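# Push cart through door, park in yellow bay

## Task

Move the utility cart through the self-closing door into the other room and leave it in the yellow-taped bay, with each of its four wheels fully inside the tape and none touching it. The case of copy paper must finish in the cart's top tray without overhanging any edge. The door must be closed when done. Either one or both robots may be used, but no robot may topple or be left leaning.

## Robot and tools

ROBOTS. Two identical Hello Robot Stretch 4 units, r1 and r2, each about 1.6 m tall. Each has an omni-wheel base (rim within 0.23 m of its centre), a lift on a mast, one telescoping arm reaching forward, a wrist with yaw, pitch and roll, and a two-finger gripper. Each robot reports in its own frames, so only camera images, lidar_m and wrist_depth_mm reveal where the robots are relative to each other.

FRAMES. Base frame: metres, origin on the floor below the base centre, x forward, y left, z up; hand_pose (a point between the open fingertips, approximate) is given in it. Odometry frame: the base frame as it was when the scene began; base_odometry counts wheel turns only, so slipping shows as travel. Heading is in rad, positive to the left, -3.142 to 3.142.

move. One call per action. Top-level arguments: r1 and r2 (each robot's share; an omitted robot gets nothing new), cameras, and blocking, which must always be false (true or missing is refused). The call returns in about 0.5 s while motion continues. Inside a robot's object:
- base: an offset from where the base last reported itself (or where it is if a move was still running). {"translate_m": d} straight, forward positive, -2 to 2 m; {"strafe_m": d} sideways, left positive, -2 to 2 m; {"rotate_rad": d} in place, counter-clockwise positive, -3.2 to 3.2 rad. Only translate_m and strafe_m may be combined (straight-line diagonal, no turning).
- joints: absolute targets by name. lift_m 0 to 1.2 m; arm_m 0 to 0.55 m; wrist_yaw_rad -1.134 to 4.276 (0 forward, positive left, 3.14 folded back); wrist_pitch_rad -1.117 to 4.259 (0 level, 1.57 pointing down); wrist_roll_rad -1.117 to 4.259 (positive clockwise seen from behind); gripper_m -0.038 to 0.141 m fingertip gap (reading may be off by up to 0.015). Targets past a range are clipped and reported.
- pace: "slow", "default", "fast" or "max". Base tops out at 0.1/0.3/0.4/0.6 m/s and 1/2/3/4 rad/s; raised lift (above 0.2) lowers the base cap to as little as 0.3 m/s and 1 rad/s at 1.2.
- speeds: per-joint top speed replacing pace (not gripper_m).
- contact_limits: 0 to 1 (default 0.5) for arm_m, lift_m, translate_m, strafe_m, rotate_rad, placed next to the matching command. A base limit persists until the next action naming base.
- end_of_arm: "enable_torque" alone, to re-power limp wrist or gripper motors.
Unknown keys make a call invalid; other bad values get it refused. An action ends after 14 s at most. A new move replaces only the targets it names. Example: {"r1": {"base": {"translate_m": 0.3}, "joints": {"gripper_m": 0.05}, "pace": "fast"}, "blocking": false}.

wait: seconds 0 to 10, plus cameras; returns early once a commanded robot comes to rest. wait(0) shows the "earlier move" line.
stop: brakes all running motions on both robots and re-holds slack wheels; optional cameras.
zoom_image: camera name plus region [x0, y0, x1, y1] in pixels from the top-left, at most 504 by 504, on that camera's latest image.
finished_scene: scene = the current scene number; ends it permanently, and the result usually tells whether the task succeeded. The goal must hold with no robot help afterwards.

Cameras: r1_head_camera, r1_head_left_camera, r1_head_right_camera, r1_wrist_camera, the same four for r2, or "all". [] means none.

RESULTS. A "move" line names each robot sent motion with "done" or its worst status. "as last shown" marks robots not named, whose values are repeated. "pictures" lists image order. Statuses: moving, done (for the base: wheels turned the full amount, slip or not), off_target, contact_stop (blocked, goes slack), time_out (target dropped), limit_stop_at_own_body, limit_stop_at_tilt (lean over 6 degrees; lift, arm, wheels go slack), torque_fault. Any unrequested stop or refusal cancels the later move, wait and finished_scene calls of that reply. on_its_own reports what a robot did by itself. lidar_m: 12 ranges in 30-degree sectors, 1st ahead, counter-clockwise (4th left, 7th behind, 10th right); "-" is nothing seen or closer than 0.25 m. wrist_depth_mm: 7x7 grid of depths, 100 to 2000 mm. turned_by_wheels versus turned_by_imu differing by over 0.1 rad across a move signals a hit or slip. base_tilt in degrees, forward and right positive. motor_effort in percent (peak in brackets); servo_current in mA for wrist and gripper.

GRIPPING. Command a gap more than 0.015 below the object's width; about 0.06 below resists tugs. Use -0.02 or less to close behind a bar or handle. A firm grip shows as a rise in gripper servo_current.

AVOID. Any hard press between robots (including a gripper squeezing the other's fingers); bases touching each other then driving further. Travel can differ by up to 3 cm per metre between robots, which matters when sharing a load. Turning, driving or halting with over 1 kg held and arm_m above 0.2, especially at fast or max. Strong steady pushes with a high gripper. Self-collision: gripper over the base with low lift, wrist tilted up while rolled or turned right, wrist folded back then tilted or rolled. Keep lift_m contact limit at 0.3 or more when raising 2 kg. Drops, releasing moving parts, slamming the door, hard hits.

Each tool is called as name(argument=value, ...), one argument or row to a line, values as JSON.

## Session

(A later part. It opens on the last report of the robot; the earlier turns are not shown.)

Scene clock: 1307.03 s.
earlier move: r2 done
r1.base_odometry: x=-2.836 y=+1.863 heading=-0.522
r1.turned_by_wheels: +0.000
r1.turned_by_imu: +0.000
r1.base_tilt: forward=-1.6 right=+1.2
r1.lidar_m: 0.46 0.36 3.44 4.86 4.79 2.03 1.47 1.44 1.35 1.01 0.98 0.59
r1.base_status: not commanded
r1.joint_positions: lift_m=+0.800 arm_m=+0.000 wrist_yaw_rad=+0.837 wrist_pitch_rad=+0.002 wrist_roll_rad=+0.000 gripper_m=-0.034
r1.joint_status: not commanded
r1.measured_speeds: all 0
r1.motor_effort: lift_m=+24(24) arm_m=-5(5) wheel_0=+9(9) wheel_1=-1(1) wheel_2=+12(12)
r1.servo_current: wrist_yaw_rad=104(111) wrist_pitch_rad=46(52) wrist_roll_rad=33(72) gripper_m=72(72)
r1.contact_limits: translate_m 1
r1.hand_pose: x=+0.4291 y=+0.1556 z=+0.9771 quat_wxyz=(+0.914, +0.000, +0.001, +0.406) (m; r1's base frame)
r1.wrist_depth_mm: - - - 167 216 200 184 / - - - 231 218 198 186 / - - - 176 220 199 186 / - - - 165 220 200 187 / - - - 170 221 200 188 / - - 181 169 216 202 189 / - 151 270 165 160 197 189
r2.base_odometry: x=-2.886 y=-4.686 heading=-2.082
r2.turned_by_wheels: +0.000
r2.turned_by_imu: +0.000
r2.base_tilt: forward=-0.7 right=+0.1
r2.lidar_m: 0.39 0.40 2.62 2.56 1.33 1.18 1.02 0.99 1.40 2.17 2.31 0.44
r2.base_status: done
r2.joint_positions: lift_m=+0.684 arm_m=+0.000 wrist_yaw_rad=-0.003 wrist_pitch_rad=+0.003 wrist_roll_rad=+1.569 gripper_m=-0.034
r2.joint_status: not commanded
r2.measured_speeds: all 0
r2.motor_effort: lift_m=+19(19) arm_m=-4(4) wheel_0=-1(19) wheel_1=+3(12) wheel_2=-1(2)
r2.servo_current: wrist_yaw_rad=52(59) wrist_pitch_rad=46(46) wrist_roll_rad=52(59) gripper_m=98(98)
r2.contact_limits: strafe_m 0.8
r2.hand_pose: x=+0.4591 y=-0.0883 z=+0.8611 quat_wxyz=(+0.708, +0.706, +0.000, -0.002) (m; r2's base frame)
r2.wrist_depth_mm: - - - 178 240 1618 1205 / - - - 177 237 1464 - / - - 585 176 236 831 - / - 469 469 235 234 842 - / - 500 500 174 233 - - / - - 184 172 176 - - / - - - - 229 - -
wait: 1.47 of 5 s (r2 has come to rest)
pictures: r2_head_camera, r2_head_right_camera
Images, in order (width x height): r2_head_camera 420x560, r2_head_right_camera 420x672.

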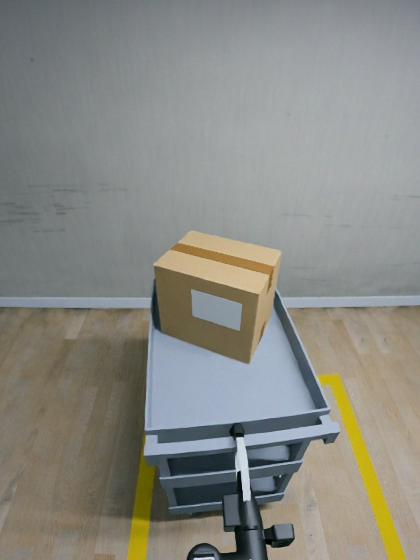

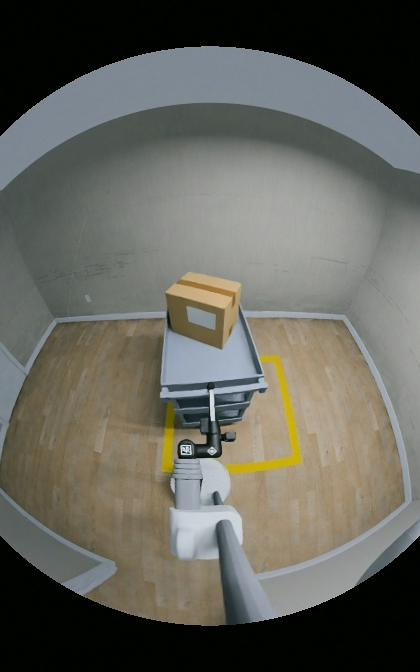

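move(
  r2={"base":{"strafe_m":-0.22},"contact_limits":{"strafe_m":0.8}},
  blocking=false,
  cameras=[],
)

wait(
  seconds=5,
  cameras=[],
)

move(
  r2={"base":{"translate_m":-0.32,"strafe_m":-0.16},"contact_limits":{"translate_m":0.8}},
  blocking=false,
  cameras=[],
)

wait(
  seconds=6,
  cameras=["r2_head_camera","r2_head_right_camera"],
)

move(
  r2={"base":{"strafe_m":0.24},"contact_limits":{"strafe_m":0.8}},
  blocking=false,
  cameras=[],
)

wait(
  seconds=5,
  cameras=["r2_head_camera","r2_head_right_camera"],
)

Scene clock: 1322.80 s.
move: r2 moving
r1: as last shown
r1.base_tilt: forward=-1.5 right=+1.2
r1.lidar_m: 0.45 0.35 3.47 4.84 4.77 2.01 1.47 1.44 1.37 1.02 0.97 0.60
r1.motor_effort: lift_m=+24(24) arm_m=-5(5) wheel_0=+9(10) wheel_1=+0(1) wheel_2=+12(12)
r1.servo_current: wrist_yaw_rad=98(111) wrist_pitch_rad=39(46) wrist_roll_rad=26(59) gripper_m=59(72)
r1.contact_limits: translate_m 1
r1.wrist_depth_mm: - - - 166 218 200 184 / - - - 230 217 198 186 / - - - 175 220 200 186 / - - - 165 220 200 187 / - - - 169 220 200 189 / - - 181 169 215 201 187 / - 151 268 164 160 196 189
r2.base_odometry: x=-2.917 y=-4.669 heading=-2.082
r2.turned_by_wheels: +0.000
r2.turned_by_imu: +0.001
r2.base_tilt: forward=-0.7 right=+0.1
r2.lidar_m: 0.39 0.36 2.63 2.58 1.31 1.21 0.98 0.99 1.41 2.14 2.25 0.43
r2.base_status: strafe_m moving
r2.joint_positions: lift_m=+0.684 arm_m=+0.000 wrist_yaw_rad=+0.000 wrist_pitch_rad=+0.003 wrist_roll_rad=+1.569 gripper_m=-0.034
r2.joint_status: not commanded
r2.measured_speeds: translate_m=+0.000 strafe_m=-0.141 rotate_rad=-0.002 lift_m=+0.000 arm_m=+0.000 wrist_yaw_rad=+0.000 wrist_pitch_rad=+0.000 wrist_roll_rad=+0.000
r2.motor_effort: lift_m=+18(19) arm_m=-4(4) wheel_0=+14(16) wheel_1=-10(10) wheel_2=+1(1)
r2.servo_current: wrist_yaw_rad=46(59) wrist_pitch_rad=46(46) wrist_roll_rad=52(52) gripper_m=91(98)
r2.contact_limits: strafe_m 0.8
r2.hand_pose: x=+0.4593 y=-0.0874 z=+0.8611 quat_wxyz=(+0.708, +0.706, +0.001, -0.001) (m; r2's base frame)
r2.wrist_depth_mm: - - - 181 244 1537 1160 / - - - 179 240 1499 504 / - - 564 177 238 798 - / - 469 466 234 236 842 - / - 500 496 174 233 - - / - - 185 172 174 - - / - - - - 229 - -
pictures: none
No camera images: "cameras" was empty.

Scene clock: 1324.33 s.
earlier move: r2 done
r1.base_odometry: x=-2.836 y=+1.863 heading=-0.522
r1.turned_by_wheels: +0.000
r1.turned_by_imu: +0.000
r1.base_tilt: forward=-1.6 right=+1.2
r1.lidar_m: 0.46 0.36 3.44 4.88 4.78 2.01 1.49 1.43 1.35 0.99 0.96 0.60
r1.base_status: not commanded
r1.joint_positions: lift_m=+0.800 arm_m=+0.000 wrist_yaw_rad=+0.837 wrist_pitch_rad=+0.002 wrist_roll_rad=+0.000 gripper_m=-0.034
r1.joint_status: not commanded
r1.measured_speeds: all 0
r1.motor_effort: lift_m=+24(24) arm_m=-5(5) wheel_0=+9(10) wheel_1=-1(1) wheel_2=+12(12)
r1.servo_current: wrist_yaw_rad=98(124) wrist_pitch_rad=39(52) wrist_roll_rad=52(72) gripper_m=59(72)
r1.contact_limits: translate_m 1
r1.hand_pose: x=+0.4291 y=+0.1556 z=+0.9771 quat_wxyz=(+0.914, +0.000, +0.001, +0.406) (m; r1's base frame)
r1.wrist_depth_mm: - - - 167 217 200 183 / - - - 229 219 198 185 / - - - 175 219 200 186 / - - - 165 220 200 187 / - - - 170 220 200 188 / - - 180 169 215 202 188 / - 151 271 164 160 196 189
r2.base_odometry: x=-3.078 y=-4.579 heading=-2.082
r2.turned_by_wheels: +0.000
r2.turned_by_imu: +0.000
r2.base_tilt: forward=-0.7 right=+0.1
r2.lidar_m: 0.34 0.35 2.74 2.76 1.35 1.35 0.94 1.01 1.43 1.95 2.07 0.47
r2.base_status: done
r2.joint_positions: lift_m=+0.684 arm_m=+0.000 wrist_yaw_rad=+0.003 wrist_pitch_rad=+0.003 wrist_roll_rad=+1.569 gripper_m=-0.034
r2.joint_status: not commanded
r2.measured_speeds: all 0
r2.motor_effort: lift_m=+18(19) arm_m=-4(4) wheel_0=+3(18) wheel_1=-2(11) wheel_2=+0(1)
r2.servo_current: wrist_yaw_rad=46(59) wrist_pitch_rad=39(46) wrist_roll_rad=52(52) gripper_m=85(98)
r2.contact_limits: strafe_m 0.8
r2.hand_pose: x=+0.4596 y=-0.0866 z=+0.8611 quat_wxyz=(+0.708, +0.706, +0.002, +0.000) (m; r2's base frame)
r2.wrist_depth_mm: - - - 236 306 315 320 / - - - 216 285 1576 1255 / - - - 204 268 1576 496 / - - - 191 257 741 - / - 466 469 183 239 820 - / - 473 185 170 174 - - / - - 492 - 218 - -
wait: 1.53 of 5 s (r2 has come to rest)
pictures: none
No camera images: "cameras" was empty.

Scene clock: 1324.83 s.
move: r2 moving
r1: as last shown
r1.base_tilt: forward=-1.6 right=+1.3
r1.lidar_m: 0.47 0.38 3.44 4.86 4.78 2.00 1.48 1.44 1.39 1.01 0.98 0.61
r1.motor_effort: lift_m=+24(24) arm_m=-5(5) wheel_0=+9(9) wheel_1=-1(1) wheel_2=+12(12)
r1.servo_current: wrist_yaw_rad=85(104) wrist_pitch_rad=39(52) wrist_roll_rad=59(59) gripper_m=65(72)
r1.contact_limits: translate_m 1
r1.wrist_depth_mm: - - - 167 218 200 184 / - - - 230 218 198 185 / - - - 176 220 200 186 / - - - 165 220 200 187 / - - - 170 221 200 187 / - - 181 170 216 201 189 / - 151 270 164 160 197 189
r2.base_odometry: x=-3.076 y=-4.544 heading=-2.082
r2.turned_by_wheels: +0.000
r2.turned_by_imu: +0.000
r2.base_tilt: forward=-0.6 right=+0.1
r2.lidar_m: 0.32 0.32 2.78 2.79 1.29 1.35 0.90 0.98 1.38 1.95 2.04 0.46
r2.base_status: translate_m moving; strafe_m moving
r2.joint_positions: lift_m=+0.684 arm_m=+0.000 wrist_yaw_rad=+0.007 wrist_pitch_rad=+0.003 wrist_roll_rad=+1.569 gripper_m=-0.034
r2.joint_status: not commanded
r2.measured_speeds: translate_m=-0.122 strafe_m=-0.061 rotate_rad=-0.004 lift_m=+0.000 arm_m=+0.000 wrist_yaw_rad=+0.000 wrist_pitch_rad=+0.000 wrist_roll_rad=+0.000
r2.motor_effort: lift_m=+19(19) arm_m=-4(4) wheel_0=-4(5) wheel_1=-10(12) wheel_2=+17(19)
r2.servo_current: wrist_yaw_rad=59(59) wrist_pitch_rad=52(52) wrist_roll_rad=52(59) gripper_m=91(98)
r2.contact_limits: translate_m 0.8
r2.hand_pose: x=+0.4599 y=-0.0854 z=+0.8611 quat_wxyz=(+0.708, +0.706, +0.004, +0.001) (m; r2's base frame)
r2.wrist_depth_mm: - - - 234 310 315 324 / - - - 215 282 1537 1229 / - - - 203 266 1576 - / - - 597 191 256 723 - / - 469 473 183 239 831 - / - 477 186 173 176 - - / - - 496 - 220 - -
pictures: none
No camera images: "cameras" was empty.

Scene clock: 1326.90 s.
earlier move: r2 done
r1.base_odometry: x=-2.836 y=+1.863 heading=-0.522
r1.turned_by_wheels: +0.000
r1.turned_by_imu: +0.000
r1.base_tilt: forward=-1.6 right=+1.2
r1.lidar_m: 0.45 0.37 3.45 4.85 4.78 2.02 1.48 1.43 1.37 1.01 0.98 0.61
r1.base_status: not commanded
r1.joint_positions: lift_m=+0.800 arm_m=+0.000 wrist_yaw_rad=+0.837 wrist_pitch_rad=+0.002 wrist_roll_rad=+0.000 gripper_m=-0.034
r1.joint_status: not commanded
r1.measured_speeds: all 0
r1.motor_effort: lift_m=+24(24) arm_m=-5(5) wheel_0=+9(10) wheel_1=+0(1) wheel_2=+12(12)
r1.servo_current: wrist_yaw_rad=98(117) wrist_pitch_rad=46(52) wrist_roll_rad=33(65) gripper_m=59(72)
r1.contact_limits: translate_m 1
r1.hand_pose: x=+0.4291 y=+0.1556 z=+0.9771 quat_wxyz=(+0.914, +0.000, +0.001, +0.406) (m; r1's base frame)
r1.wrist_depth_mm: - - - 167 217 200 184 / - - - 230 218 198 186 / - - - 175 220 200 186 / - - - 165 220 200 187 / - - - 170 221 200 187 / - - 181 169 216 200 188 / - 151 268 165 160 196 189
r2.base_odometry: x=-3.061 y=-4.221 heading=-2.082
r2.turned_by_wheels: -0.001
r2.turned_by_imu: +0.000
r2.base_tilt: forward=-0.7 right=+0.1
r2.lidar_m: 0.31 0.34 3.06 2.24 1.28 4.35 0.62 0.67 0.96 1.77 1.86 0.47
r2.base_status: done
r2.joint_positions: lift_m=+0.684 arm_m=+0.000 wrist_yaw_rad=+0.002 wrist_pitch_rad=+0.003 wrist_roll_rad=+1.569 gripper_m=-0.034
r2.joint_status: not commanded
r2.measured_speeds: all 0
r2.motor_effort: lift_m=+19(19) arm_m=-4(4) wheel_0=-4(8) wheel_1=-2(12) wheel_2=+3(19)
r2.servo_current: wrist_yaw_rad=46(59) wrist_pitch_rad=39(52) wrist_roll_rad=39(59) gripper_m=91(98)
r2.contact_limits: translate_m 0.8
r2.hand_pose: x=+0.4595 y=-0.0868 z=+0.8611 quat_wxyz=(+0.708, +0.706, +0.002, -0.001) (m; r2's base frame)
r2.wrist_depth_mm: - - - 260 332 1464 1118 / - - - 236 312 1464 345 / - - - 213 281 1661 504 / - - - 197 259 1756 - / - - 530 186 243 854 - / - 462 184 168 173 - - / - - 469 - 215 - -
wait: 2.07 of 6 s (r2 has come to rest)
pictures: r2_head_camera, r2_head_right_camera
Images, in order (width x height): r2_head_camera 420x560, r2_head_right_camera 420x672.

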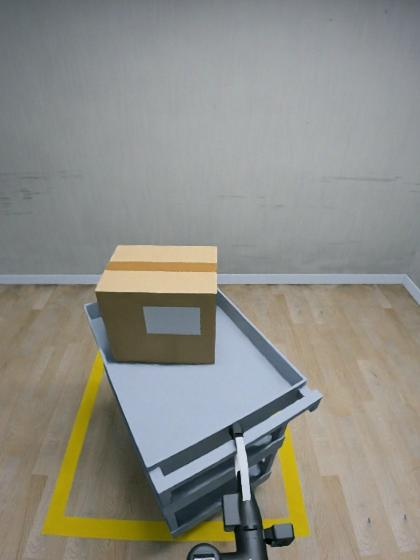

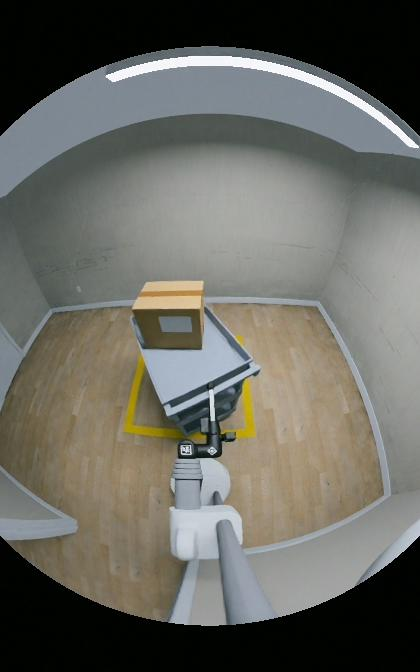

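Scene clock: 1327.40 s.
move: r2 moving
r1: as last shown
r1.lidar_m: 0.45 0.37 3.45 4.87 4.79 2.03 1.47 1.43 1.34 1.03 0.96 0.60
r1.motor_effort: lift_m=+24(24) arm_m=-5(5) wheel_0=+9(9) wheel_1=-1(1) wheel_2=+12(12)
r1.servo_current: wrist_yaw_rad=104(111) wrist_pitch_rad=39(46) wrist_roll_rad=39(65) gripper_m=65(65)
r1.contact_limits: translate_m 1
r1.wrist_depth_mm: - - - 167 217 199 185 / - - - 231 218 198 186 / - - - 175 219 200 186 / - - - 165 220 200 187 / - - - 170 220 201 187 / - - 181 169 216 201 188 / - 151 270 164 160 196 189
r2.base_odometry: x=-3.030 y=-4.239 heading=-2.083
r2.turned_by_wheels: +0.000
r2.turned_by_imu: -0.001
r2.base_tilt: forward=-0.7 right=+0.1
r2.lidar_m: 0.31 0.35 2.99 2.22 1.24 4.33 0.62 0.68 0.96 1.82 1.90 0.46
r2.base_status: strafe_m moving
r2.joint_positions: lift_m=+0.684 arm_m=+0.000 wrist_yaw_rad=-0.007 wrist_pitch_rad=+0.003 wrist_roll_rad=+1.569 gripper_m=-0.034
r2.joint_status: not commanded
r2.measured_speeds: translate_m=-0.001 strafe_m=+0.140 rotate_rad=+0.007 lift_m=+0.000 arm_m=+0.000 wrist_yaw_rad=+0.000 wrist_pitch_rad=+0.000 wrist_roll_rad=+0.000
r2.motor_effort: lift_m=+19(19) arm_m=-4(4) wheel_0=-14(18) wheel_1=+10(11) wheel_2=-1(3)
r2.servo_current: wrist_yaw_rad=59(59) wrist_pitch_rad=39(46) wrist_roll_rad=39(52) gripper_m=91(91)
r2.contact_limits: strafe_m 0.8
r2.hand_pose: x=+0.4587 y=-0.0893 z=+0.8611 quat_wxyz=(+0.708, +0.706, -0.001, -0.004) (m; r2's base frame)
r2.wrist_depth_mm: - - - 256 327 1397 1060 / - - - 229 303 1464 349 / - - - 211 278 1708 504 / - - - 195 258 1708 - / - 462 512 183 242 842 - / - 466 185 168 173 - - / - - 473 - 215 124 -
pictures: none
No camera images: "cameras" was empty.

Scene clock: 1329.03 s.
earlier move: r2 done
r1.base_odometry: x=-2.836 y=+1.863 heading=-0.522
r1.turned_by_wheels: +0.000
r1.turned_by_imu: +0.000
r1.base_tilt: forward=-1.6 right=+1.2
r1.lidar_m: 0.45 0.36 3.43 4.88 4.78 1.98 1.49 1.44 1.36 1.03 0.97 0.61
r1.base_status: not commanded
r1.joint_positions: lift_m=+0.800 arm_m=+0.000 wrist_yaw_rad=+0.837 wrist_pitch_rad=+0.002 wrist_roll_rad=+0.000 gripper_m=-0.034
r1.joint_status: not commanded
r1.measured_speeds: all 0
r1.on_its_own: wrist_yaw_rad is at rest, and its servo_current (111 mA) is outside its rest range (0 to 104 mA)
r1.motor_effort: lift_m=+24(24) arm_m=-5(5) wheel_0=+9(10) wheel_1=-1(1) wheel_2=+12(12)
r1.servo_current: wrist_yaw_rad=111(117) wrist_pitch_rad=33(52) wrist_roll_rad=59(65) gripper_m=59(72)
r1.contact_limits: translate_m 1
r1.hand_pose: x=+0.4291 y=+0.1556 z=+0.9771 quat_wxyz=(+0.914, +0.000, +0.001, +0.406) (m; r1's base frame)
r1.wrist_depth_mm: - - - 167 217 200 185 / - - - 231 219 198 185 / - - - 175 220 199 186 / - - - 165 221 200 187 / - - - 170 222 201 188 / - - 180 169 216 202 189 / - 151 268 164 160 197 188
r2.base_odometry: x=-2.852 y=-4.339 heading=-2.082
r2.turned_by_wheels: +0.000
r2.turned_by_imu: +0.000
r2.base_tilt: forward=-0.6 right=+0.0
r2.lidar_m: 0.38 0.41 2.80 2.21 1.08 4.03 0.65 0.65 0.95 2.01 2.11 0.40
r2.base_status: done
r2.joint_positions: lift_m=+0.684 arm_m=+0.000 wrist_yaw_rad=-0.003 wrist_pitch_rad=+0.003 wrist_roll_rad=+1.569 gripper_m=-0.034
r2.joint_status: not commanded
r2.measured_speeds: all 0
r2.motor_effort: lift_m=+19(19) arm_m=-4(4) wheel_0=-2(20) wheel_1=+1(12) wheel_2=+0(3)
r2.servo_current: wrist_yaw_rad=46(65) wrist_pitch_rad=39(52) wrist_roll_rad=52(59) gripper_m=98(98)
r2.contact_limits: strafe_m 0.8
r2.hand_pose: x=+0.4591 y=-0.0882 z=+0.8611 quat_wxyz=(+0.708, +0.706, +0.000, -0.002) (m; r2's base frame)
r2.wrist_depth_mm: - - - 183 245 1661 1160 / - - - 181 242 1708 517 / - - 580 179 241 831 - / - 466 469 235 236 842 - / - 496 496 174 234 - - / - - 184 172 176 - - / - - - - 229 - -
wait: 1.63 of 5 s (r2 has come to rest)
pictures: r2_head_camera, r2_head_right_camera
Images, in order (width x height): r2_head_camera 420x560, r2_head_right_camera 420x672.

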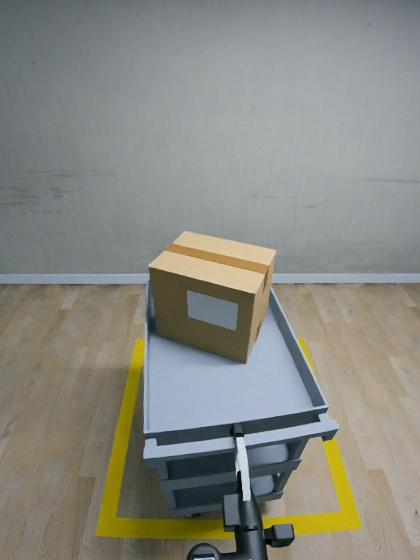

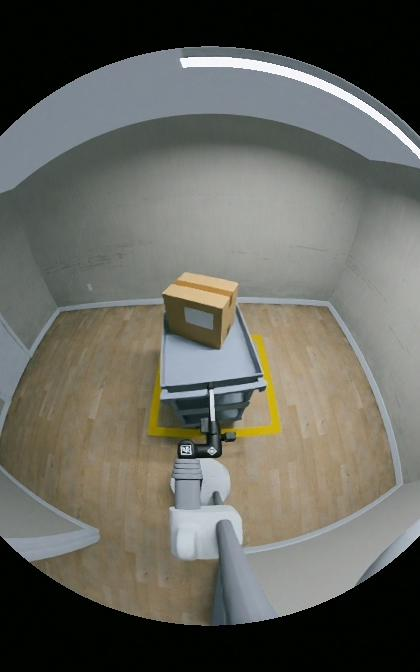

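move(
  r2={"base":{"translate_m":0.14},"contact_limits":{"translate_m":0.8}},
  blocking=false,
  cameras=[],
)

wait(
  seconds=4,
  cameras=["r2_head_camera","r2_head_right_camera"],
)

zoom_image(
  camera="r2_head_right_camera",
  region=[120, 300, 320, 480],
)

zoom_image(
  camera="r2_head_camera",
  region=[60, 260, 400, 560],
)

Scene clock: 1336.00 s.
move: r2 moving
r1.base_odometry: x=-2.836 y=+1.863 heading=-0.522
r1.turned_by_wheels: +0.000
r1.turned_by_imu: +0.000
r1.base_tilt: forward=-1.6 right=+1.2
r1.lidar_m: 0.46 0.36 3.45 4.87 4.79 2.02 1.48 1.44 1.35 1.03 0.98 0.60
r1.base_status: not commanded
r1.joint_positions: lift_m=+0.800 arm_m=+0.000 wrist_yaw_rad=+0.837 wrist_pitch_rad=+0.002 wrist_roll_rad=+0.000 gripper_m=-0.034
r1.joint_status: not commanded
r1.measured_speeds: all 0
r1.motor_effort: lift_m=+24(24) arm_m=-5(5) wheel_0=+9(9) wheel_1=+0(1) wheel_2=+12(12)
r1.servo_current: wrist_yaw_rad=98(111) wrist_pitch_rad=39(46) wrist_roll_rad=65(65) gripper_m=59(65)
r1.contact_limits: translate_m 1
r1.hand_pose: x=+0.4291 y=+0.1556 z=+0.9771 quat_wxyz=(+0.914, +0.000, +0.001, +0.406) (m; r1's base frame)
r1.wrist_depth_mm: - - - 167 217 199 185 / - - - 231 218 198 186 / - - - 176 219 198 186 / - - - 165 220 200 186 / - - - 169 221 200 188 / - - 181 169 216 201 189 / - 151 270 164 160 196 189
r2.base_odometry: x=-2.867 y=-4.366 heading=-2.082
r2.turned_by_wheels: +0.000
r2.turned_by_imu: +0.000
r2.base_tilt: forward=-0.7 right=+0.1
r2.lidar_m: 0.38 0.38 2.78 2.34 1.08 4.04 0.66 0.71 0.95 2.01 2.14 0.44
r2.base_status: translate_m moving
r2.joint_positions: lift_m=+0.684 arm_m=+0.000 wrist_yaw_rad=-0.003 wrist_pitch_rad=+0.003 wrist_roll_rad=+1.569 gripper_m=-0.034
r2.joint_status: not commanded
r2.measured_speeds: translate_m=+0.122 strafe_m=-0.001 rotate_rad=+0.003 lift_m=+0.000 arm_m=+0.000 wrist_yaw_rad=+0.000 wrist_pitch_rad=+0.000 wrist_roll_rad=+0.000
r2.motor_effort: lift_m=+19(19) arm_m=+4(4) wheel_0=+8(9) wheel_1=+8(9) wheel_2=-18(18)
r2.servo_current: wrist_yaw_rad=46(59) wrist_pitch_rad=39(52) wrist_roll_rad=59(59) gripper_m=91(98)
r2.contact_limits: translate_m 0.8
r2.hand_pose: x=+0.4590 y=-0.0882 z=+0.8611 quat_wxyz=(+0.708, +0.706, +0.000, -0.002) (m; r2's base frame)
r2.wrist_depth_mm: - - - 185 248 1708 1182 / - - - 181 244 1708 500 / - - 603 180 240 778 - / - 473 469 235 236 842 - / - 492 492 174 233 - - / - - 185 171 177 - - / - - - - 227 - -
pictures: none
No camera images: "cameras" was empty.

Scene clock: 1337.30 s.
earlier move: r2 done
r1.base_odometry: x=-2.836 y=+1.863 heading=-0.522
r1.turned_by_wheels: +0.000
r1.turned_by_imu: +0.000
r1.base_tilt: forward=-1.6 right=+1.3
r1.lidar_m: 0.46 0.36 3.45 4.84 4.78 2.01 1.51 1.44 1.37 1.02 0.97 0.59
r1.base_status: not commanded
r1.joint_positions: lift_m=+0.800 arm_m=+0.000 wrist_yaw_rad=+0.837 wrist_pitch_rad=+0.002 wrist_roll_rad=+0.000 gripper_m=-0.034
r1.joint_status: not commanded
r1.measured_speeds: all 0
r1.motor_effort: lift_m=+24(24) arm_m=-5(5) wheel_0=+8(10) wheel_1=-1(1) wheel_2=+12(12)
r1.servo_current: wrist_yaw_rad=91(117) wrist_pitch_rad=52(52) wrist_roll_rad=46(65) gripper_m=59(72)
r1.contact_limits: translate_m 1
r1.hand_pose: x=+0.4291 y=+0.1556 z=+0.9771 quat_wxyz=(+0.914, +0.000, +0.001, +0.406) (m; r1's base frame)
r1.wrist_depth_mm: - - - 167 217 200 185 / - - - 230 217 198 186 / - - - 175 219 200 186 / - - - 165 220 200 187 / - - - 170 221 200 187 / - - 181 169 216 200 189 / - 151 268 164 160 196 189
r2.base_odometry: x=-2.920 y=-4.461 heading=-2.082
r2.turned_by_wheels: +0.001
r2.turned_by_imu: +0.001
r2.base_tilt: forward=-0.6 right=+0.0
r2.lidar_m: 0.38 0.41 2.80 2.69 1.15 4.29 0.78 0.80 1.14 2.03 2.12 0.42
r2.base_status: done
r2.joint_positions: lift_m=+0.684 arm_m=+0.000 wrist_yaw_rad=-0.001 wrist_pitch_rad=+0.003 wrist_roll_rad=+1.569 gripper_m=-0.034
r2.joint_status: not commanded
r2.measured_speeds: all 0
r2.motor_effort: lift_m=+19(19) arm_m=+4(4) wheel_0=+5(12) wheel_1=+5(9) wheel_2=-3(18)
r2.servo_current: wrist_yaw_rad=59(59) wrist_pitch_rad=46(52) wrist_roll_rad=39(65) gripper_m=91(98)
r2.contact_limits: translate_m 0.8
r2.hand_pose: x=+0.4592 y=-0.0876 z=+0.8611 quat_wxyz=(+0.708, +0.706, +0.001, -0.001) (m; r2's base frame)
r2.wrist_depth_mm: - - - 183 246 1618 1229 / - - - 181 243 1708 508 / - - 591 178 240 768 - / - 462 473 234 236 854 - / - 492 492 175 233 - - / - - 185 171 173 - - / - - - - 229 - -
wait: 1.30 of 4 s (r2 has come to rest)
pictures: r2_head_camera, r2_head_right_camera
Images, in order (width x height): r2_head_camera 420x560, r2_head_right_camera 420x672.

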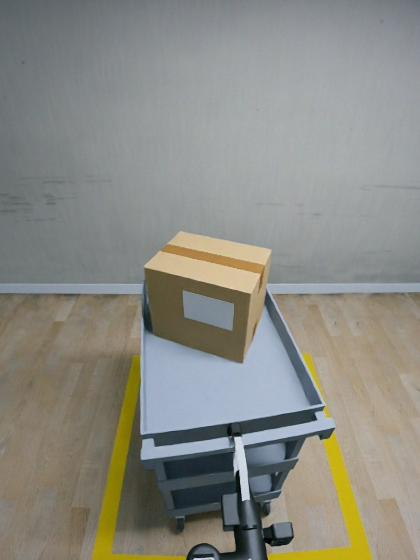

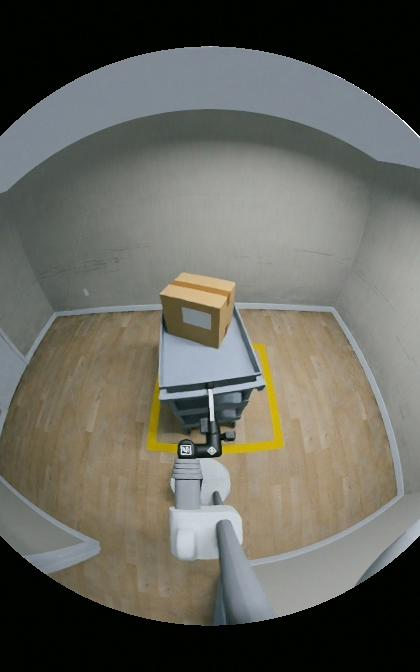

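Scaled by 2.520 from the camera's 420x672 image, which has a finer 600x960 frame.

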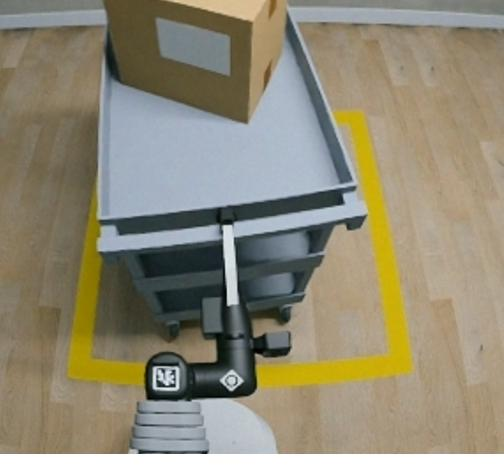

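Scaled by 1.482 from the camera's 420x560 image, which has a finer 1200x1600 frame.

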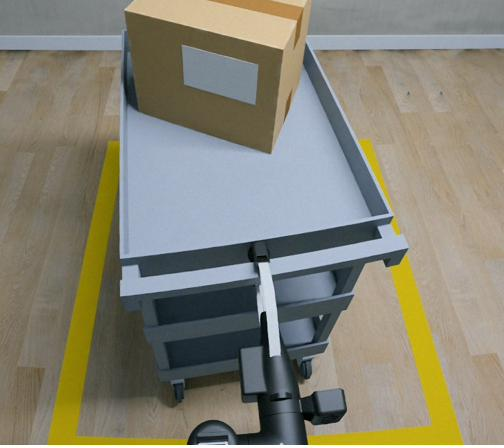

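move(
  r1={"joints":{"gripper_m":0.1}},
  r2={"joints":{"gripper_m":0.09}},
  blocking=false,
  cameras=[],
)

wait(
  seconds=0.9,
  cameras=["r1_head_camera"],
)

move(
  r1={"base":{"translate_m":-0.13,"strafe_m":-0.15}},
  r2={"base":{"translate_m":-0.3},"pace":"slow"},
  blocking=false,
  cameras=[],
)

wait(
  seconds=8,
  cameras=["r1_head_camera","r1_head_left_camera"],
)

wait(
  seconds=4,
  cameras=["r1_head_camera","r1_head_left_camera","r2_head_right_camera","r2_head_camera","r2_head_left_camera"],
)

Scene clock: 1351.57 s.
move: r1 moving; r2 moving
r1.base_odometry: x=-2.836 y=+1.863 heading=-0.522
r1.turned_by_wheels: +0.000
r1.turned_by_imu: +0.000
r1.base_tilt: forward=-1.6 right=+1.3
r1.lidar_m: 0.46 0.37 3.42 4.85 4.77 1.99 1.51 1.42 1.38 1.02 0.98 0.58
r1.base_status: not commanded
r1.joint_positions: lift_m=+0.800 arm_m=+0.000 wrist_yaw_rad=+0.837 wrist_pitch_rad=+0.002 wrist_roll_rad=+0.000 gripper_m=-0.009
r1.joint_status: gripper_m moving
r1.measured_speeds: translate_m=+0.000 strafe_m=+0.000 rotate_rad=-0.001 lift_m=+0.000 arm_m=+0.000 wrist_yaw_rad=+0.000 wrist_pitch_rad=+0.000 wrist_roll_rad=+0.000
r1.motor_effort: lift_m=+24(24) arm_m=-5(5) wheel_0=+9(9) wheel_1=+0(1) wheel_2=+12(12)
r1.servo_current: wrist_yaw_rad=85(104) wrist_pitch_rad=39(46) wrist_roll_rad=52(59) gripper_m=52(78)
r1.contact_limits: translate_m 1
r1.hand_pose: x=+0.4291 y=+0.1556 z=+0.9771 quat_wxyz=(+0.914, +0.000, +0.001, +0.406) (m; r1's base frame)
r1.wrist_depth_mm: - - - 171 223 203 188 / - - - 235 223 202 190 / - - - 178 224 203 190 / - - - 170 225 204 190 / - - - 174 225 204 192 / - - 187 174 220 205 193 / - - 274 168 181 200 192
r2.base_odometry: x=-2.920 y=-4.461 heading=-2.082
r2.turned_by_wheels: +0.000
r2.turned_by_imu: +0.000
r2.base_tilt: forward=-0.7 right=+0.1
r2.lidar_m: 0.40 0.40 2.76 2.70 1.16 4.30 0.77 0.79 1.17 2.01 2.13 0.44
r2.base_status: not commanded
r2.joint_positions: lift_m=+0.684 arm_m=+0.000 wrist_yaw_rad=-0.001 wrist_pitch_rad=+0.003 wrist_roll_rad=+1.569 gripper_m=-0.009
r2.joint_status: gripper_m moving
r2.measured_speeds: all 0
r2.motor_effort: lift_m=+19(19) arm_m=+4(4) wheel_0=+5(5) wheel_1=+5(5) wheel_2=-3(4)
r2.servo_current: wrist_yaw_rad=39(59) wrist_pitch_rad=46(46) wrist_roll_rad=52(52) gripper_m=91(91)
r2.contact_limits: translate_m 0.8
r2.hand_pose: x=+0.4592 y=-0.0876 z=+0.8611 quat_wxyz=(+0.708, +0.706, +0.001, -0.001) (m; r2's base frame)
r2.wrist_depth_mm: - - - 189 250 1661 1229 / - - - 186 247 1661 504 / - - 603 183 243 820 - / - 473 477 180 240 842 - / - 500 500 179 237 - - / - - 186 176 180 - - / - - 574 - - - -
pictures: none
No camera images: "cameras" was empty.

Scene clock: 1352.47 s.
earlier move: r1 moving; r2 moving
r1.base_odometry: x=-2.836 y=+1.863 heading=-0.523
r1.turned_by_wheels: -0.001
r1.turned_by_imu: -0.001
r1.base_tilt: forward=-1.5 right=+1.2
r1.lidar_m: 0.58 0.52 3.42 4.86 4.79 2.00 1.49 1.44 1.34 1.02 0.98 0.69
r1.base_status: not commanded
r1.joint_positions: lift_m=+0.800 arm_m=+0.000 wrist_yaw_rad=+0.823 wrist_pitch_rad=+0.002 wrist_roll_rad=+0.000 gripper_m=+0.088
r1.joint_status: gripper_m moving
r1.measured_speeds: all 0
r1.motor_effort: lift_m=+24(24) arm_m=-5(5) wheel_0=+3(9) wheel_1=+0(1) wheel_2=+3(12)
r1.servo_current: wrist_yaw_rad=52(104) wrist_pitch_rad=52(52) wrist_roll_rad=52(72) gripper_m=46(85)
r1.contact_limits: translate_m 1
r1.hand_pose: x=+0.4312 y=+0.1519 z=+0.9771 quat_wxyz=(+0.917, +0.000, +0.001, +0.400) (m; r1's base frame)
r1.wrist_depth_mm: - - - 297 342 304 282 / - - - 389 343 306 283 / - - - 389 345 307 285 / - - - - 342 309 285 / - - - 397 342 309 282 / - - 212 394 193 306 287 / - - - 144 347 297 285
r2.base_odometry: x=-2.920 y=-4.461 heading=-2.082
r2.turned_by_wheels: +0.000
r2.turned_by_imu: +0.000
r2.base_tilt: forward=-0.7 right=+0.0
r2.lidar_m: 0.39 0.39 2.78 2.70 1.16 4.29 0.78 0.79 1.15 2.02 2.12 0.45
r2.base_status: not commanded
r2.joint_positions: lift_m=+0.684 arm_m=+0.000 wrist_yaw_rad=-0.001 wrist_pitch_rad=+0.003 wrist_roll_rad=+1.569 gripper_m=+0.084
r2.joint_status: gripper_m moving
r2.measured_speeds: all 0
r2.motor_effort: lift_m=+19(19) arm_m=+4(4) wheel_0=+5(5) wheel_1=+5(5) wheel_2=-3(4)
r2.servo_current: wrist_yaw_rad=46(59) wrist_pitch_rad=46(46) wrist_roll_rad=46(59) gripper_m=46(124)
r2.contact_limits: translate_m 0.8
r2.hand_pose: x=+0.4592 y=-0.0876 z=+0.8611 quat_wxyz=(+0.708, +0.706, +0.001, -0.001) (m; r2's base frame)
r2.wrist_depth_mm: - - - 195 259 1618 1255 / - - - 193 255 1708 512 / - - 621 191 252 820 - / - 484 488 188 248 842 - / - 508 508 185 244 831 - / - - 192 184 184 - - / - - - - 131 - -
wait: 0.90 s; no rest
pictures: r1_head_camera
Images, in order (width x height): r1_head_camera 420x560.

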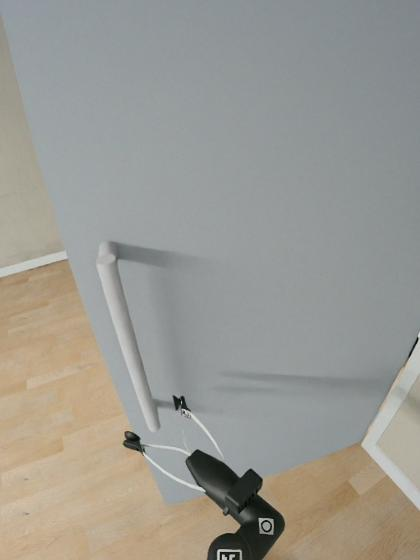

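Scene clock: 1352.97 s.
earlier move: r1 moving; r2 moving
move: r1 moving; r2 moving
r1.base_odometry: x=-2.867 y=+1.852 heading=-0.523
r1.turned_by_wheels: +0.000
r1.turned_by_imu: +0.000
r1.base_tilt: forward=-1.5 right=+1.2
r1.lidar_m: 0.73 0.69 3.45 4.94 4.80 1.96 1.45 1.42 1.33 0.99 0.96 0.82
r1.base_status: translate_m moving; strafe_m moving
r1.joint_positions: lift_m=+0.800 arm_m=+0.000 wrist_yaw_rad=+0.823 wrist_pitch_rad=+0.002 wrist_roll_rad=+0.000 gripper_m=+0.100
r1.joint_status: gripper_m moving
r1.measured_speeds: translate_m=-0.082 strafe_m=-0.094 rotate_rad=-0.004 lift_m=+0.000 arm_m=+0.000 wrist_yaw_rad=+0.000 wrist_pitch_rad=+0.000 wrist_roll_rad=+0.000
r1.motor_effort: lift_m=+24(24) arm_m=-5(5) wheel_0=+5(7) wheel_1=-9(10) wheel_2=+7(9)
r1.servo_current: wrist_yaw_rad=59(59) wrist_pitch_rad=39(39) wrist_roll_rad=39(52) gripper_m=46(65)
r1.hand_pose: x=+0.4312 y=+0.1519 z=+0.9771 quat_wxyz=(+0.917, +0.000, +0.001, +0.400) (m; r1's base frame)
r1.wrist_depth_mm: - - - - 496 445 402 / - - - - 504 449 399 / - - - - 492 455 404 / - - - - 496 455 404 / - - - - 508 459 404 / - - 214 - 198 442 407 / - - - 144 504 462 413
r2.base_odometry: x=-2.914 y=-4.450 heading=-2.082
r2.turned_by_wheels: +0.000
r2.turned_by_imu: +0.000
r2.base_tilt: forward=-0.7 right=+0.1
r2.lidar_m: 0.39 0.40 2.77 2.67 1.16 4.29 0.78 0.79 1.12 2.03 2.12 0.46
r2.base_status: translate_m moving
r2.joint_positions: lift_m=+0.684 arm_m=+0.000 wrist_yaw_rad=-0.001 wrist_pitch_rad=+0.003 wrist_roll_rad=+1.569 gripper_m=+0.090
r2.joint_status: gripper_m moving
r2.measured_speeds: translate_m=-0.049 strafe_m=+0.000 rotate_rad=+0.001 lift_m=+0.000 arm_m=+0.000 wrist_yaw_rad=+0.000 wrist_pitch_rad=+0.000 wrist_roll_rad=+0.000
r2.motor_effort: lift_m=+17(19) arm_m=+4(4) wheel_0=-8(8) wheel_1=-6(6) wheel_2=+8(9)
r2.servo_current: wrist_yaw_rad=46(52) wrist_pitch_rad=39(46) wrist_roll_rad=52(59) gripper_m=39(91)
r2.hand_pose: x=+0.4592 y=-0.0876 z=+0.8614 quat_wxyz=(+0.708, +0.706, +0.001, -0.001) (m; r2's base frame)
r2.wrist_depth_mm: - - - 208 271 1576 1138 / - - - 205 266 1661 521 / - - 634 202 264 831 - / - 492 496 199 259 842 - / - 521 512 196 255 854 - / - - 194 193 191 - - / - - 591 - - - -
pictures: none
No camera images: "cameras" was empty.

Scene clock: 1354.53 s.
earlier move: r1 done; r2 moving
r1.base_odometry: x=-3.024 y=+1.798 heading=-0.523
r1.turned_by_wheels: +0.000
r1.turned_by_imu: -0.001
r1.base_tilt: forward=-1.6 right=+1.3
r1.lidar_m: 1.09 1.28 3.62 5.01 4.34 1.74 1.29 1.24 1.28 0.95 0.90 0.95
r1.base_status: done
r1.joint_positions: lift_m=+0.800 arm_m=+0.000 wrist_yaw_rad=+0.823 wrist_pitch_rad=+0.002 wrist_roll_rad=+0.000 gripper_m=+0.100
r1.joint_status: all done
r1.measured_speeds: all 0
r1.motor_effort: lift_m=+24(24) arm_m=-5(5) wheel_0=+2(10) wheel_1=+2(11) wheel_2=+1(9)
r1.servo_current: wrist_yaw_rad=39(65) wrist_pitch_rad=39(52) wrist_roll_rad=59(59) gripper_m=39(65)
r1.hand_pose: x=+0.4312 y=+0.1519 z=+0.9771 quat_wxyz=(+0.917, +0.000, +0.001, +0.400) (m; r1's base frame)
r1.wrist_depth_mm: - - - - - - - / - - - - - - - / - - - - - - - / - - - - - - - / - - - - - - - / - - 214 - 197 - - / - - - 145 - - -
r2.base_odometry: x=-2.844 y=-4.324 heading=-2.082
r2.turned_by_wheels: +0.000
r2.turned_by_imu: +0.000
r2.base_tilt: forward=-0.6 right=+0.1
r2.lidar_m: 0.55 2.30 2.80 2.18 1.05 1.02 0.63 0.60 0.93 2.02 2.12 0.61
r2.base_status: translate_m moving
r2.joint_positions: lift_m=+0.684 arm_m=+0.000 wrist_yaw_rad=-0.001 wrist_pitch_rad=+0.003 wrist_roll_rad=+1.569 gripper_m=+0.090
r2.joint_status: all done
r2.measured_speeds: translate_m=-0.099 strafe_m=+0.000 rotate_rad=+0.002 lift_m=+0.000 arm_m=+0.000 wrist_yaw_rad=+0.000 wrist_pitch_rad=+0.000 wrist_roll_rad=+0.000
r2.motor_effort: lift_m=+17(19) arm_m=+4(4) wheel_0=-4(9) wheel_1=-5(7) wheel_2=+7(11)
r2.servo_current: wrist_yaw_rad=46(59) wrist_pitch_rad=39(52) wrist_roll_rad=52(59) gripper_m=52(91)
r2.hand_pose: x=+0.4592 y=-0.0876 z=+0.8614 quat_wxyz=(+0.708, +0.706, +0.001, -0.001) (m; r2's base frame)
r2.wrist_depth_mm: - - - 357 - 1537 1098 / - - - 410 415 1576 421 / - - 809 404 - 809 - / - - 640 402 402 - - / - - 668 394 394 - - / - - 194 334 190 - - / - - - - - 1863 -
wait: 1.57 of 8 s (r1 has come to rest)
pictures: r1_head_camera, r1_head_left_camera
Images, in order (width x height): r1_head_camera 420x560, r1_head_left_camera 420x672.

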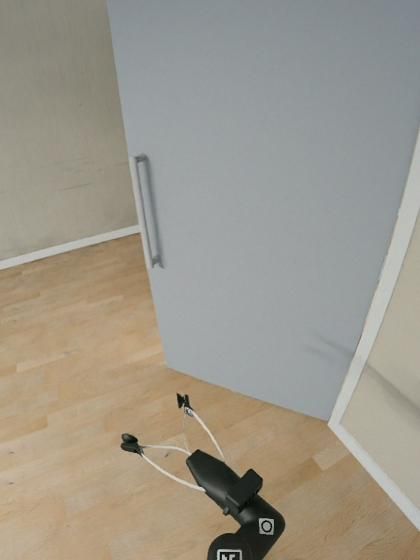

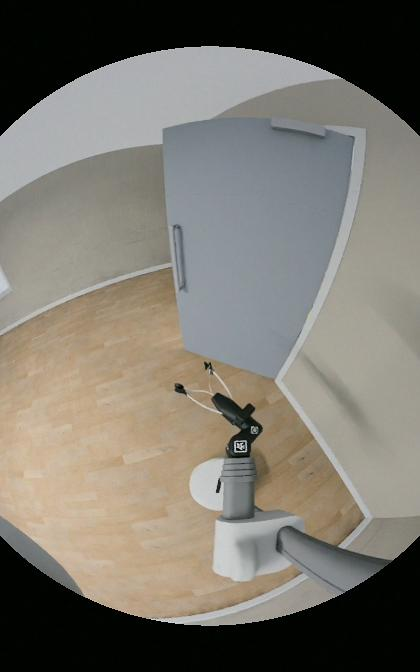

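Scene clock: 1356.77 s.
earlier move: r2 done
r1.base_odometry: x=-3.024 y=+1.798 heading=-0.523
r1.turned_by_wheels: +0.000
r1.turned_by_imu: +0.000
r1.base_tilt: forward=-1.6 right=+1.3
r1.lidar_m: 1.30 3.45 3.65 5.00 4.37 1.73 1.31 1.26 1.25 0.94 0.91 0.95
r1.base_status: done
r1.joint_positions: lift_m=+0.800 arm_m=+0.000 wrist_yaw_rad=+0.823 wrist_pitch_rad=+0.002 wrist_roll_rad=+0.000 gripper_m=+0.100
r1.joint_status: all done
r1.measured_speeds: all 0
r1.motor_effort: lift_m=+24(24) arm_m=-5(5) wheel_0=+2(10) wheel_1=+2(11) wheel_2=+1(9)
r1.servo_current: wrist_yaw_rad=39(72) wrist_pitch_rad=39(52) wrist_roll_rad=46(65) gripper_m=39(65)
r1.hand_pose: x=+0.4312 y=+0.1519 z=+0.9771 quat_wxyz=(+0.917, +0.000, +0.001, +0.400) (m; r1's base frame)
r1.wrist_depth_mm: - - - - - - - / - - - - - - - / - - - - - - - / - - - - - - - / - - - - - - - / - - 216 - 198 - - / - - - 145 - - -
r2.base_odometry: x=-2.774 y=-4.199 heading=-2.082
r2.turned_by_wheels: +0.000
r2.turned_by_imu: +0.000
r2.base_tilt: forward=-0.7 right=+0.1
r2.lidar_m: 0.69 2.45 2.77 1.71 0.95 0.61 0.52 0.48 0.70 2.01 2.12 0.75
r2.base_status: done
r2.joint_positions: lift_m=+0.684 arm_m=+0.000 wrist_yaw_rad=-0.001 wrist_pitch_rad=+0.003 wrist_roll_rad=+1.569 gripper_m=+0.090
r2.joint_status: all done
r2.measured_speeds: all 0
r2.motor_effort: lift_m=+17(19) arm_m=+4(4) wheel_0=-5(9) wheel_1=-6(7) wheel_2=+6(11)
r2.servo_current: wrist_yaw_rad=46(59) wrist_pitch_rad=39(52) wrist_roll_rad=39(65) gripper_m=52(91)
r2.hand_pose: x=+0.4592 y=-0.0876 z=+0.8614 quat_wxyz=(+0.708, +0.706, +0.001, -0.001) (m; r2's base frame)
r2.wrist_depth_mm: - - - - - 1661 1182 / - - - 559 - 1576 1060 / - - - 554 - 554 554 / - - 788 544 - - 544 / - - 842 539 1138 - 539 / - - 193 530 189 - 530 / - - - - 554 530 525
wait: 2.23 of 4 s (r2 has come to rest)
pictures: r1_head_camera, r1_head_left_camera, r2_head_camera, r2_head_left_camera, r2_head_right_camera
Images, in order (width x height): r1_head_camera 420x560, r1_head_left_camera 420x672, r2_head_camera 420x560, r2_head_left_camera 420x672, r2_head_right_camera 420x672.

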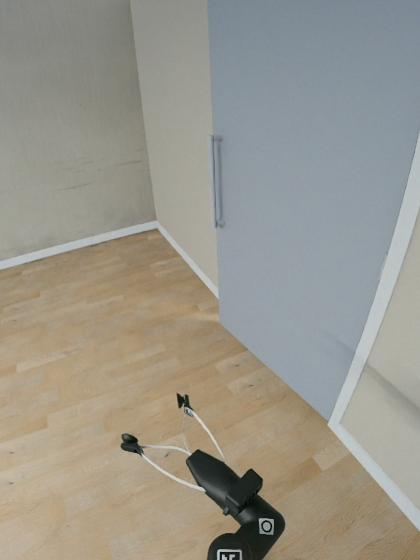

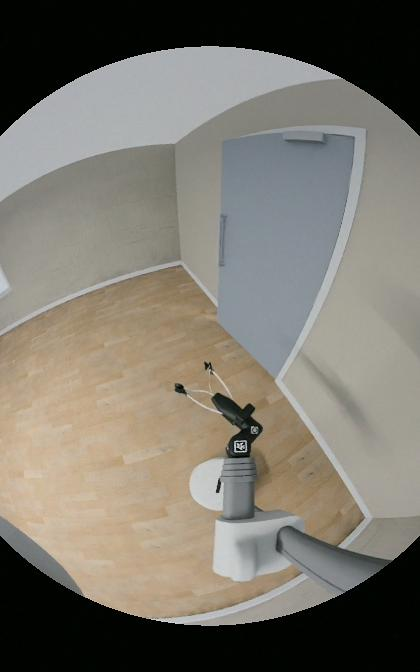

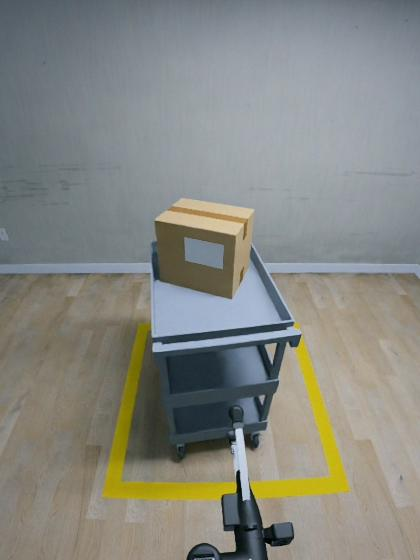

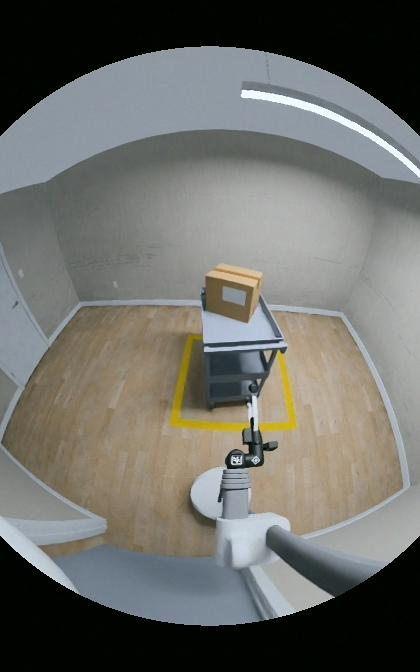

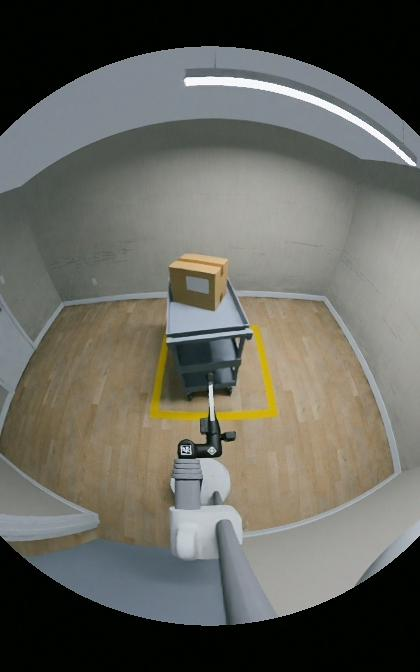

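wait(
  seconds=3,
  cameras=["r2_head_camera","r1_head_camera","r2_head_left_camera"],
)

zoom_image(
  camera="r2_head_camera",
  region=[100, 180, 340, 500],
)

zoom_image(
  camera="r2_head_left_camera",
  region=[150, 240, 310, 440],
)

Scene clock: 1365.57 s.
r1.base_odometry: x=-3.024 y=+1.798 heading=-0.523
r1.turned_by_wheels: +0.000
r1.turned_by_imu: +0.000
r1.base_tilt: forward=-1.6 right=+1.3
r1.lidar_m: 1.36 3.45 3.62 4.99 4.33 1.77 1.31 1.25 1.26 0.92 0.90 0.97
r1.base_status: done
r1.joint_positions: lift_m=+0.800 arm_m=+0.000 wrist_yaw_rad=+0.823 wrist_pitch_rad=+0.002 wrist_roll_rad=+0.000 gripper_m=+0.100
r1.joint_status: all done
r1.measured_speeds: all 0
r1.motor_effort: lift_m=+24(24) arm_m=-5(5) wheel_0=+1(10) wheel_1=+2(11) wheel_2=+1(9)
r1.servo_current: wrist_yaw_rad=59(72) wrist_pitch_rad=46(52) wrist_roll_rad=46(65) gripper_m=46(65)
r1.hand_pose: x=+0.4312 y=+0.1519 z=+0.9771 quat_wxyz=(+0.917, +0.000, +0.001, +0.400) (m; r1's base frame)
r1.wrist_depth_mm: - - - - - - - / - - - - - - - / - - - - - - - / - - - - - - - / - - - - - - - / - - 214 - 198 - - / - - - 145 - - -
r2.base_odometry: x=-2.774 y=-4.199 heading=-2.082
r2.turned_by_wheels: +0.000
r2.turned_by_imu: +0.001
r2.base_tilt: forward=-0.7 right=+0.0
r2.lidar_m: 0.69 2.44 2.78 1.68 0.79 0.56 0.52 0.48 0.70 2.02 2.16 0.76
r2.base_status: done
r2.joint_positions: lift_m=+0.684 arm_m=+0.000 wrist_yaw_rad=-0.001 wrist_pitch_rad=+0.003 wrist_roll_rad=+1.569 gripper_m=+0.090
r2.joint_status: all done
r2.measured_speeds: all 0
r2.motor_effort: lift_m=+17(19) arm_m=+4(4) wheel_0=-4(9) wheel_1=-5(7) wheel_2=+6(11)
r2.servo_current: wrist_yaw_rad=39(59) wrist_pitch_rad=33(52) wrist_roll_rad=46(65) gripper_m=52(91)
r2.hand_pose: x=+0.4592 y=-0.0876 z=+0.8614 quat_wxyz=(+0.708, +0.706, +0.001, -0.001) (m; r2's base frame)
r2.wrist_depth_mm: - - - - - 1708 1138 / - - - 559 - 1576 1078 / - - - 554 - 554 554 / - - 798 549 - - 539 / - - 831 539 1098 - 530 / - - 194 535 189 - 525 / - - - - 549 525 525
wait: 3.00 s; at rest from the start
pictures: r1_head_camera, r2_head_camera, r2_head_left_camera
Images, in order (width x height): r1_head_camera 420x560, r2_head_camera 420x560, r2_head_left_camera 420x672.

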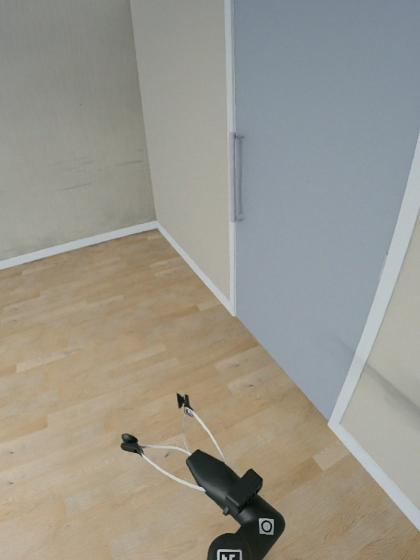

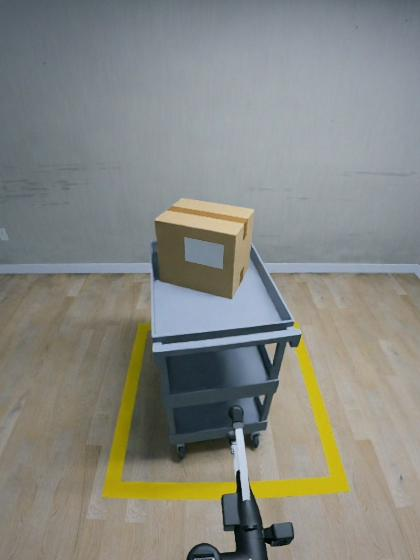

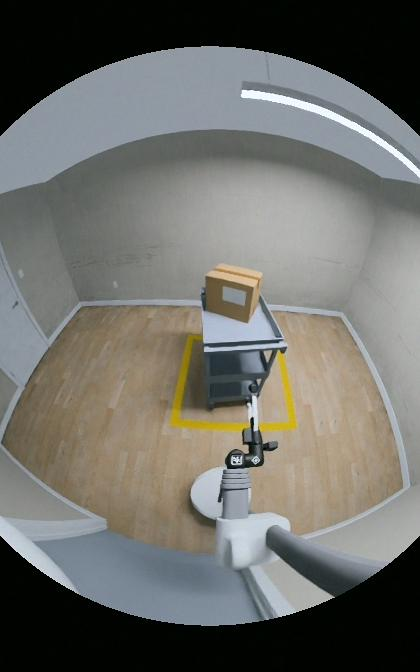

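Scaled by 1.575 from the camera's 420x560 image, which has a finer 1200x1600 frame.

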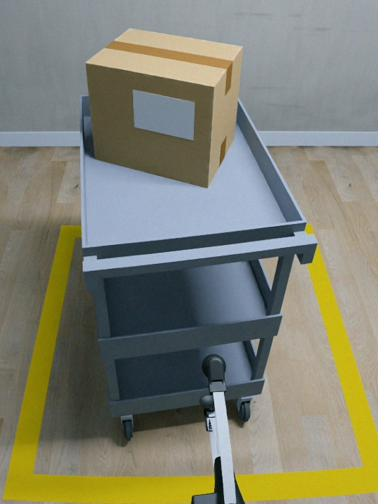

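Scaled by 2.520 from the camera's 420x672 image, which has a finer 600x960 frame.

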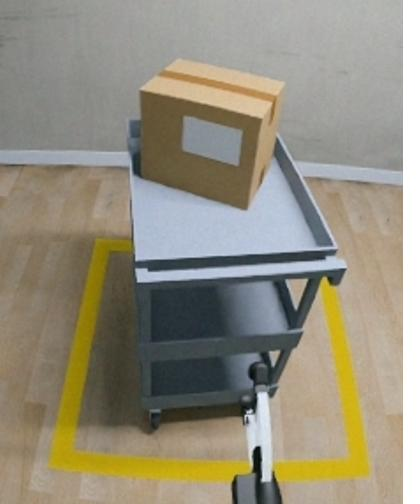

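wait(
  seconds=1,
  cameras=["r1_head_camera"],
)

zoom_image(
  camera="r1_head_camera",
  region=[180, 0, 420, 340],
)

Scene clock: 1369.80 s.
r1.base_odometry: x=-3.024 y=+1.798 heading=-0.523
r1.turned_by_wheels: +0.000
r1.turned_by_imu: +0.000
r1.base_tilt: forward=-1.6 right=+1.3
r1.lidar_m: 1.36 3.41 3.64 5.02 4.32 1.76 1.30 1.27 1.24 0.93 0.91 0.93
r1.base_status: done
r1.joint_positions: lift_m=+0.800 arm_m=+0.000 wrist_yaw_rad=+0.823 wrist_pitch_rad=+0.002 wrist_roll_rad=+0.000 gripper_m=+0.100
r1.joint_status: all done
r1.measured_speeds: all 0
r1.motor_effort: lift_m=+24(24) arm_m=-5(5) wheel_0=+1(10) wheel_1=+2(11) wheel_2=+1(9)
r1.servo_current: wrist_yaw_rad=39(72) wrist_pitch_rad=39(52) wrist_roll_rad=46(65) gripper_m=46(65)
r1.hand_pose: x=+0.4312 y=+0.1519 z=+0.9771 quat_wxyz=(+0.917, +0.000, +0.001, +0.400) (m; r1's base frame)
r1.wrist_depth_mm: - - - - - - - / - - - - - - - / - - - - - - - / - - - - - - - / - - - - - - - / - - 215 - 198 - - / - - - 145 - - -
r2.base_odometry: x=-2.774 y=-4.199 heading=-2.082
r2.turned_by_wheels: +0.000
r2.turned_by_imu: +0.001
r2.base_tilt: forward=-0.7 right=+0.1
r2.lidar_m: 0.69 2.45 2.77 1.67 0.77 0.56 0.54 0.48 0.68 2.02 2.12 0.74
r2.base_status: done
r2.joint_positions: lift_m=+0.684 arm_m=+0.000 wrist_yaw_rad=-0.001 wrist_pitch_rad=+0.003 wrist_roll_rad=+1.569 gripper_m=+0.090
r2.joint_status: all done
r2.measured_speeds: all 0
r2.motor_effort: lift_m=+17(19) arm_m=+4(4) wheel_0=-4(9) wheel_1=-5(7) wheel_2=+5(11)
r2.servo_current: wrist_yaw_rad=39(59) wrist_pitch_rad=39(52) wrist_roll_rad=39(65) gripper_m=52(91)
r2.hand_pose: x=+0.4592 y=-0.0876 z=+0.8614 quat_wxyz=(+0.708, +0.706, +0.001, -0.001) (m; r2's base frame)
r2.wrist_depth_mm: - - - - - 1708 1160 / - - - 554 - 1618 1078 / - - - 554 - 559 554 / - - 788 549 - - 544 / - - 842 539 1118 - 539 / - - 194 530 189 - 525 / - - - - 549 525 530
wait: 1.00 s; at rest from the start
pictures: r1_head_camera
Images, in order (width x height): r1_head_camera 420x560.

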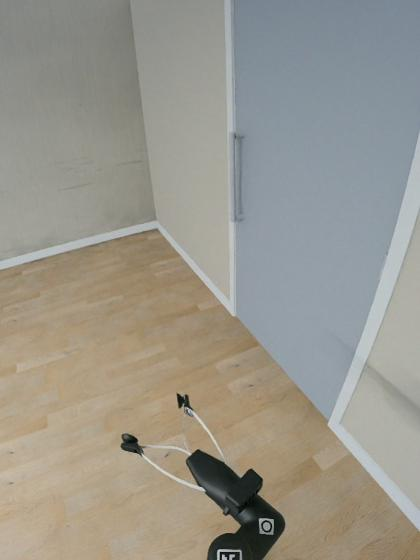

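Scaled by 1.482 from the camera's 420x560 image, which has a finer 600x800 frame.

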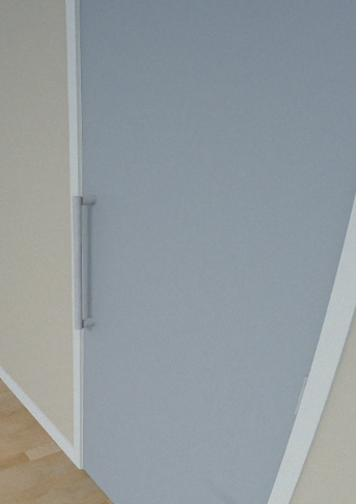

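Door shut.

finished_scene(
  scene=1,
)

The scene is finished: the task was done.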